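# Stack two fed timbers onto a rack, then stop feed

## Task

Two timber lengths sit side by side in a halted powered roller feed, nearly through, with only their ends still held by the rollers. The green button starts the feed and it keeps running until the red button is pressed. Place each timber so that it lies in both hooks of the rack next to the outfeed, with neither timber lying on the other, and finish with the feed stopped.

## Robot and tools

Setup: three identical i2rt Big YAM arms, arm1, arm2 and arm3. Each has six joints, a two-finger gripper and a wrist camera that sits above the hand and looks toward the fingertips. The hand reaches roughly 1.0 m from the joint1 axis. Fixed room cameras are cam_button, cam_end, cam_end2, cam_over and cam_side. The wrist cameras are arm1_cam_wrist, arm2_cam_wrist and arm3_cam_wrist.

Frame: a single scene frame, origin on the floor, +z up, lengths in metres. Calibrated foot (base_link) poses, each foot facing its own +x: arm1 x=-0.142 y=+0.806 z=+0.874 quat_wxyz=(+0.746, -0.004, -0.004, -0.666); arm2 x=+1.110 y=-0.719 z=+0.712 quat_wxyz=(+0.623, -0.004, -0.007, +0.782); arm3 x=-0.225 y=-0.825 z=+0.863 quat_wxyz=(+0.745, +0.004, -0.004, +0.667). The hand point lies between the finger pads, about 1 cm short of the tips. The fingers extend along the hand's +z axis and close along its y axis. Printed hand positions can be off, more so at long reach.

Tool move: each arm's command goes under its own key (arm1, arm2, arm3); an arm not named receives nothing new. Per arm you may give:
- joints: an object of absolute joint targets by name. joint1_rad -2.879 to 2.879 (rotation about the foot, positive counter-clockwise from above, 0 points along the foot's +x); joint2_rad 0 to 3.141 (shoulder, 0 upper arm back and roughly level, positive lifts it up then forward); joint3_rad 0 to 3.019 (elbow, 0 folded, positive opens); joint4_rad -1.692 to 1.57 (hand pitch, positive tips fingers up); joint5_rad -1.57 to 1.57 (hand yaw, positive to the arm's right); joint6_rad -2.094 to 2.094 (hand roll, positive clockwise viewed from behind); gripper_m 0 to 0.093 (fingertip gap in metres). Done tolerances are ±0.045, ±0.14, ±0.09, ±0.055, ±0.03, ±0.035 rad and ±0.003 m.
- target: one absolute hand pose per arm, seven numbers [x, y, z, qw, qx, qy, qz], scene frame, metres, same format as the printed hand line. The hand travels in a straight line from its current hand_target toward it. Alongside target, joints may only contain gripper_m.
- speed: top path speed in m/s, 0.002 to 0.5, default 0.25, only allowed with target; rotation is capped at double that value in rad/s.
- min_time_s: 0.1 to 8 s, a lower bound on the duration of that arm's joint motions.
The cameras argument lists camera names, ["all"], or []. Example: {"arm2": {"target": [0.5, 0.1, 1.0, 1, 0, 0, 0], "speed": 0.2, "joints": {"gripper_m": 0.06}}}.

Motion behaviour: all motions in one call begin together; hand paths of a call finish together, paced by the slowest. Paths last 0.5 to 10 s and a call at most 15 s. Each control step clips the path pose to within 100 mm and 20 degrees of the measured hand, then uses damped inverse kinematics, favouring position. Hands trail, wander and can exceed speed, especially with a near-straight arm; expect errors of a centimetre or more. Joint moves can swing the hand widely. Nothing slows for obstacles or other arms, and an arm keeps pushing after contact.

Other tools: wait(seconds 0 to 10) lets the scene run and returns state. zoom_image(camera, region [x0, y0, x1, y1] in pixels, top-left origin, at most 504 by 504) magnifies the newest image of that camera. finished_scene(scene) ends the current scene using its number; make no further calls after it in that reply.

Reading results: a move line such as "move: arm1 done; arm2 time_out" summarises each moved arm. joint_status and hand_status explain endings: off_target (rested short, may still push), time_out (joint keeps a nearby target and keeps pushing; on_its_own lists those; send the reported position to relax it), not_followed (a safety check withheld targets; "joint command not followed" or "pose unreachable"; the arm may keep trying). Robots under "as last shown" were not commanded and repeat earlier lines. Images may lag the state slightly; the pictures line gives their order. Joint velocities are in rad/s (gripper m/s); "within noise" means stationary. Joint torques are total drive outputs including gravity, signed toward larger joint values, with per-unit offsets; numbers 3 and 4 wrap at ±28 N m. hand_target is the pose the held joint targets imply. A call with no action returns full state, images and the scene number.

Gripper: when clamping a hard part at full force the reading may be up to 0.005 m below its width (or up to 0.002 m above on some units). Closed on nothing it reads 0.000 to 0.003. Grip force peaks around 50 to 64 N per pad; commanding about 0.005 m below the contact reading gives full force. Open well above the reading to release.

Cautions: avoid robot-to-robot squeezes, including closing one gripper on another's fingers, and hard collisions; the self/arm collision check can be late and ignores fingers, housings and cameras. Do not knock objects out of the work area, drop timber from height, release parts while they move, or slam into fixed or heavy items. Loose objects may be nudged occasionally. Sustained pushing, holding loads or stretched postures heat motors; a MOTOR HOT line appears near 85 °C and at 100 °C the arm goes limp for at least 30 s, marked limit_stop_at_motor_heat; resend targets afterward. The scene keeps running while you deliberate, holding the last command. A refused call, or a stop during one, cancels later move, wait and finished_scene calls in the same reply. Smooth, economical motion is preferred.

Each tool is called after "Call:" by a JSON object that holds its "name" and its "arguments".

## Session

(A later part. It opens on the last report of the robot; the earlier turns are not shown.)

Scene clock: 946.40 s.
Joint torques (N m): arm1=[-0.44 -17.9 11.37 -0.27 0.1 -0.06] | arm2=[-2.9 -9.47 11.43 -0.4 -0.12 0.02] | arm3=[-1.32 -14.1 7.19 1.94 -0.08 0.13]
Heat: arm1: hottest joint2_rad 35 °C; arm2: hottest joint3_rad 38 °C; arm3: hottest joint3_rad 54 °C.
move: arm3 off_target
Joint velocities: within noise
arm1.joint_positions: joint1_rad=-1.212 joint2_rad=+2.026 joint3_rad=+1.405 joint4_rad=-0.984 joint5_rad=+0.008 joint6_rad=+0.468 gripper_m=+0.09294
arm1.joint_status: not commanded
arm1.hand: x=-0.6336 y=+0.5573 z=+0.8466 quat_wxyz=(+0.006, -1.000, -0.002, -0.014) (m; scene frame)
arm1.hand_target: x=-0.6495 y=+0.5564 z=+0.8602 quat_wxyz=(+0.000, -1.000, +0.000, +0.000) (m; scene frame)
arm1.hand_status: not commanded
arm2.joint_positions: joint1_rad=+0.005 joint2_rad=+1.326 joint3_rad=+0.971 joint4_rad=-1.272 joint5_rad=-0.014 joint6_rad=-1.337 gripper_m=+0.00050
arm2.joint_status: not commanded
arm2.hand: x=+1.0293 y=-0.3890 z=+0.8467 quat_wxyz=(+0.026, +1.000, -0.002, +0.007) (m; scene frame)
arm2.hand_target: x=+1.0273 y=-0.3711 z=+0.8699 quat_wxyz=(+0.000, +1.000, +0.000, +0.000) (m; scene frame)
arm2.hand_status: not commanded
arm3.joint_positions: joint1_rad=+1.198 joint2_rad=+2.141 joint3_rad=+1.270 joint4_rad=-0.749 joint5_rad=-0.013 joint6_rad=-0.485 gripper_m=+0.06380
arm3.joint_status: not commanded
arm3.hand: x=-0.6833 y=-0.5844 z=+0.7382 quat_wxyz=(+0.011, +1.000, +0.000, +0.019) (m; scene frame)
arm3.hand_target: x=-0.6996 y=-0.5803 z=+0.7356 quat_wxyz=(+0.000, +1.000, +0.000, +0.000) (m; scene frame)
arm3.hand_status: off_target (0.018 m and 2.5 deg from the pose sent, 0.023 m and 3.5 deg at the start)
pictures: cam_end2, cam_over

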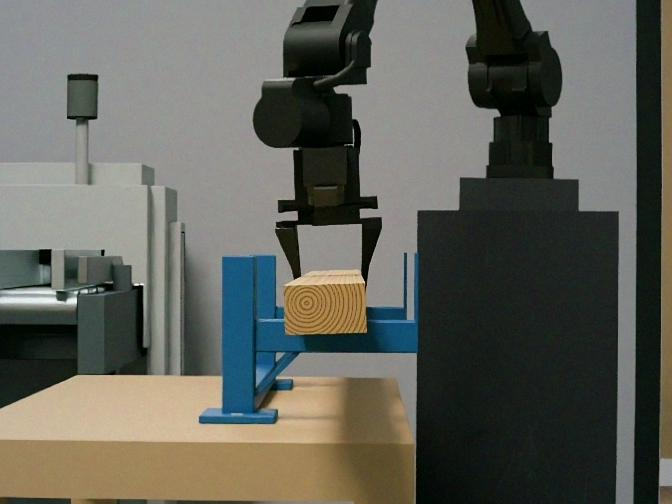

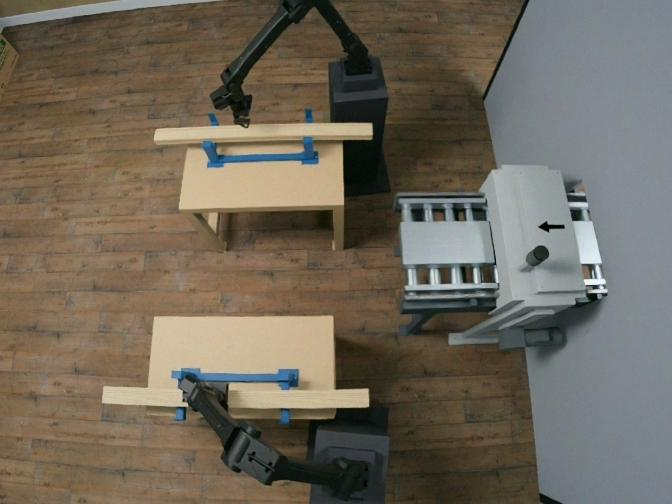

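Call:
{"name": "move", "arguments": {"arm3": {"joints":{"gripper_m":0.093}}}}

Call:
{"name": "move", "arguments": {"arm3": {"target":[-0.70,-0.583,0.86,0,1,0,0],"speed":0.1}, "cameras": ["cam_end","cam_end2","cam_over","arm3_cam_wrist","cam_button"]}}

Scene clock: 956.73 s.
Joint torques (N m): arm1=[-0.62 -18.02 11.4 -0.27 0.1 -0.06] | arm2=[-2.9 -9.47 11.43 -0.4 -0.11 0.02] | arm3=[-1.32 -14.27 7.24 0.98 -0.07 0.13]
Heat: arm1: hottest joint2_rad 35 °C; arm2: hottest joint3_rad 38 °C; arm3: hottest joint3_rad 51 °C.
move: arm3 done
Joint velocities: within noise
arm1, arm2: as last shown
arm3.joint_positions: joint1_rad=+1.198 joint2_rad=+2.142 joint3_rad=+1.270 joint4_rad=-0.721 joint5_rad=-0.013 joint6_rad=-0.485 gripper_m=+0.09287
arm3.joint_status: all done
arm3.hand: x=-0.6893 y=-0.5813 z=+0.7375 quat_wxyz=(+0.005, +1.000, +0.000, +0.007) (m; scene frame)
arm3.hand_target: x=-0.6996 y=-0.5803 z=+0.7356 quat_wxyz=(+0.000, +1.000, +0.000, +0.000) (m; scene frame)
arm3.hand_status: not commanded
pictures: none

Scene clock: 958.73 s.
Joint torques (N m): arm1=[-0.38 -18.02 11.38 -0.24 0.11 -0.05] | arm2=[-2.9 -9.47 11.44 -0.39 -0.12 0.02] | arm3=[-1.14 -14.39 10.04 0.28 -0.08 0.13]
Heat: arm1: hottest joint2_rad 35 °C; arm2: hottest joint3_rad 38 °C; arm3: hottest joint3_rad 51 °C.
move: arm3 off_target
Joint velocities: within noise
arm1, arm2: as last shown
arm3.joint_positions: joint1_rad=+1.198 joint2_rad=+1.936 joint3_rad=+1.288 joint4_rad=-0.960 joint5_rad=-0.013 joint6_rad=-0.483 gripper_m=+0.09295
arm3.joint_status: not commanded
arm3.hand: x=-0.6820 y=-0.5865 z=+0.8468 quat_wxyz=(+0.009, +1.000, -0.001, +0.014) (m; scene frame)
arm3.hand_target: x=-0.6995 y=-0.5833 z=+0.8603 quat_wxyz=(+0.000, +1.000, +0.000, +0.000) (m; scene frame)
arm3.hand_status: off_target (0.023 m and 1.9 deg from the pose sent, 0.123 m and 1.0 deg at the start)
pictures: arm3_cam_wrist, cam_button, cam_end, cam_end2, cam_over

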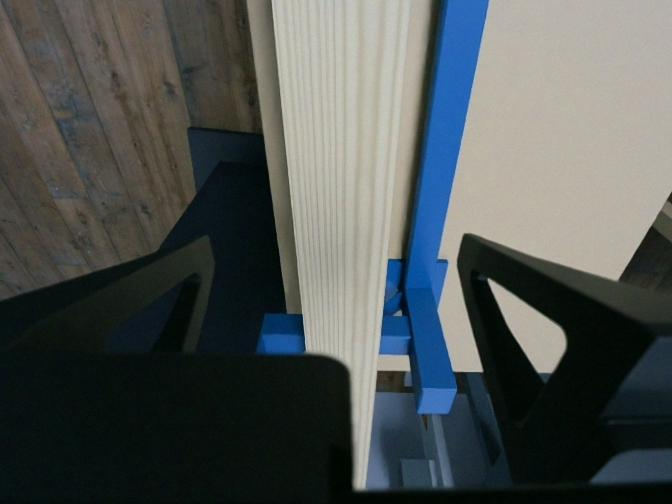

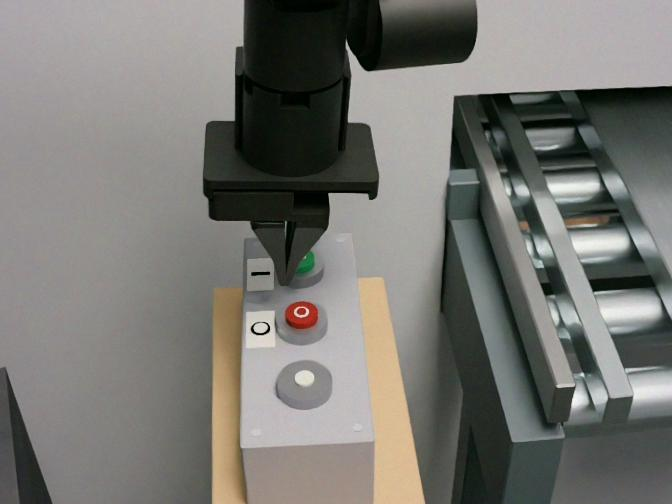

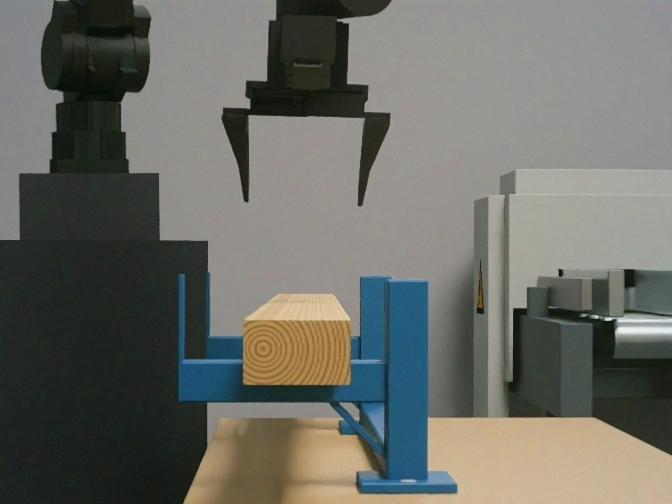

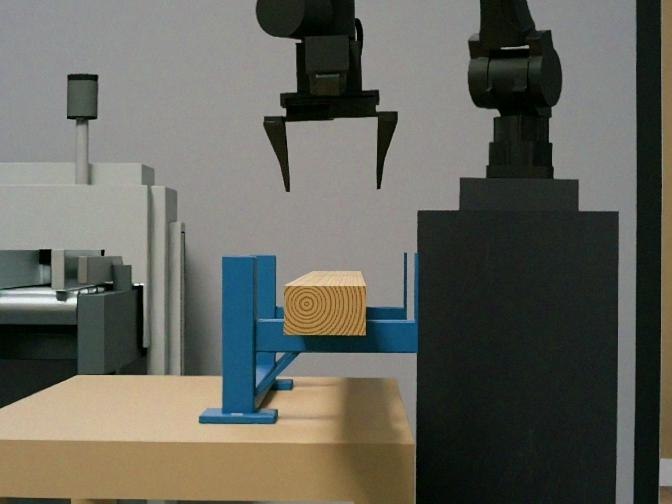

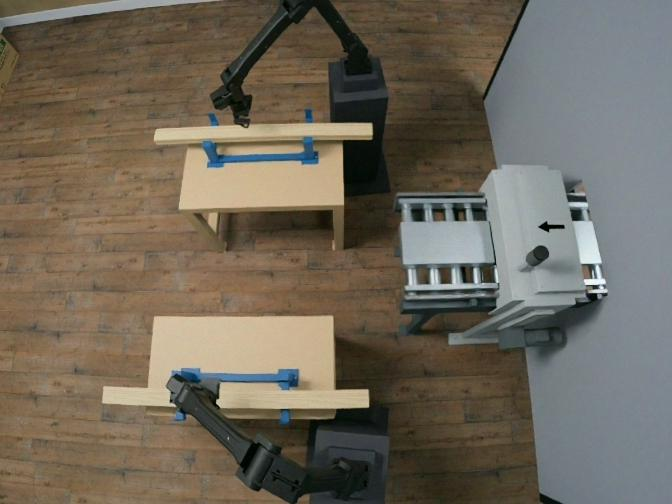

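Call:
{"name": "finished_scene", "arguments": {"scene": 1}}

The scene is finished: the task was done.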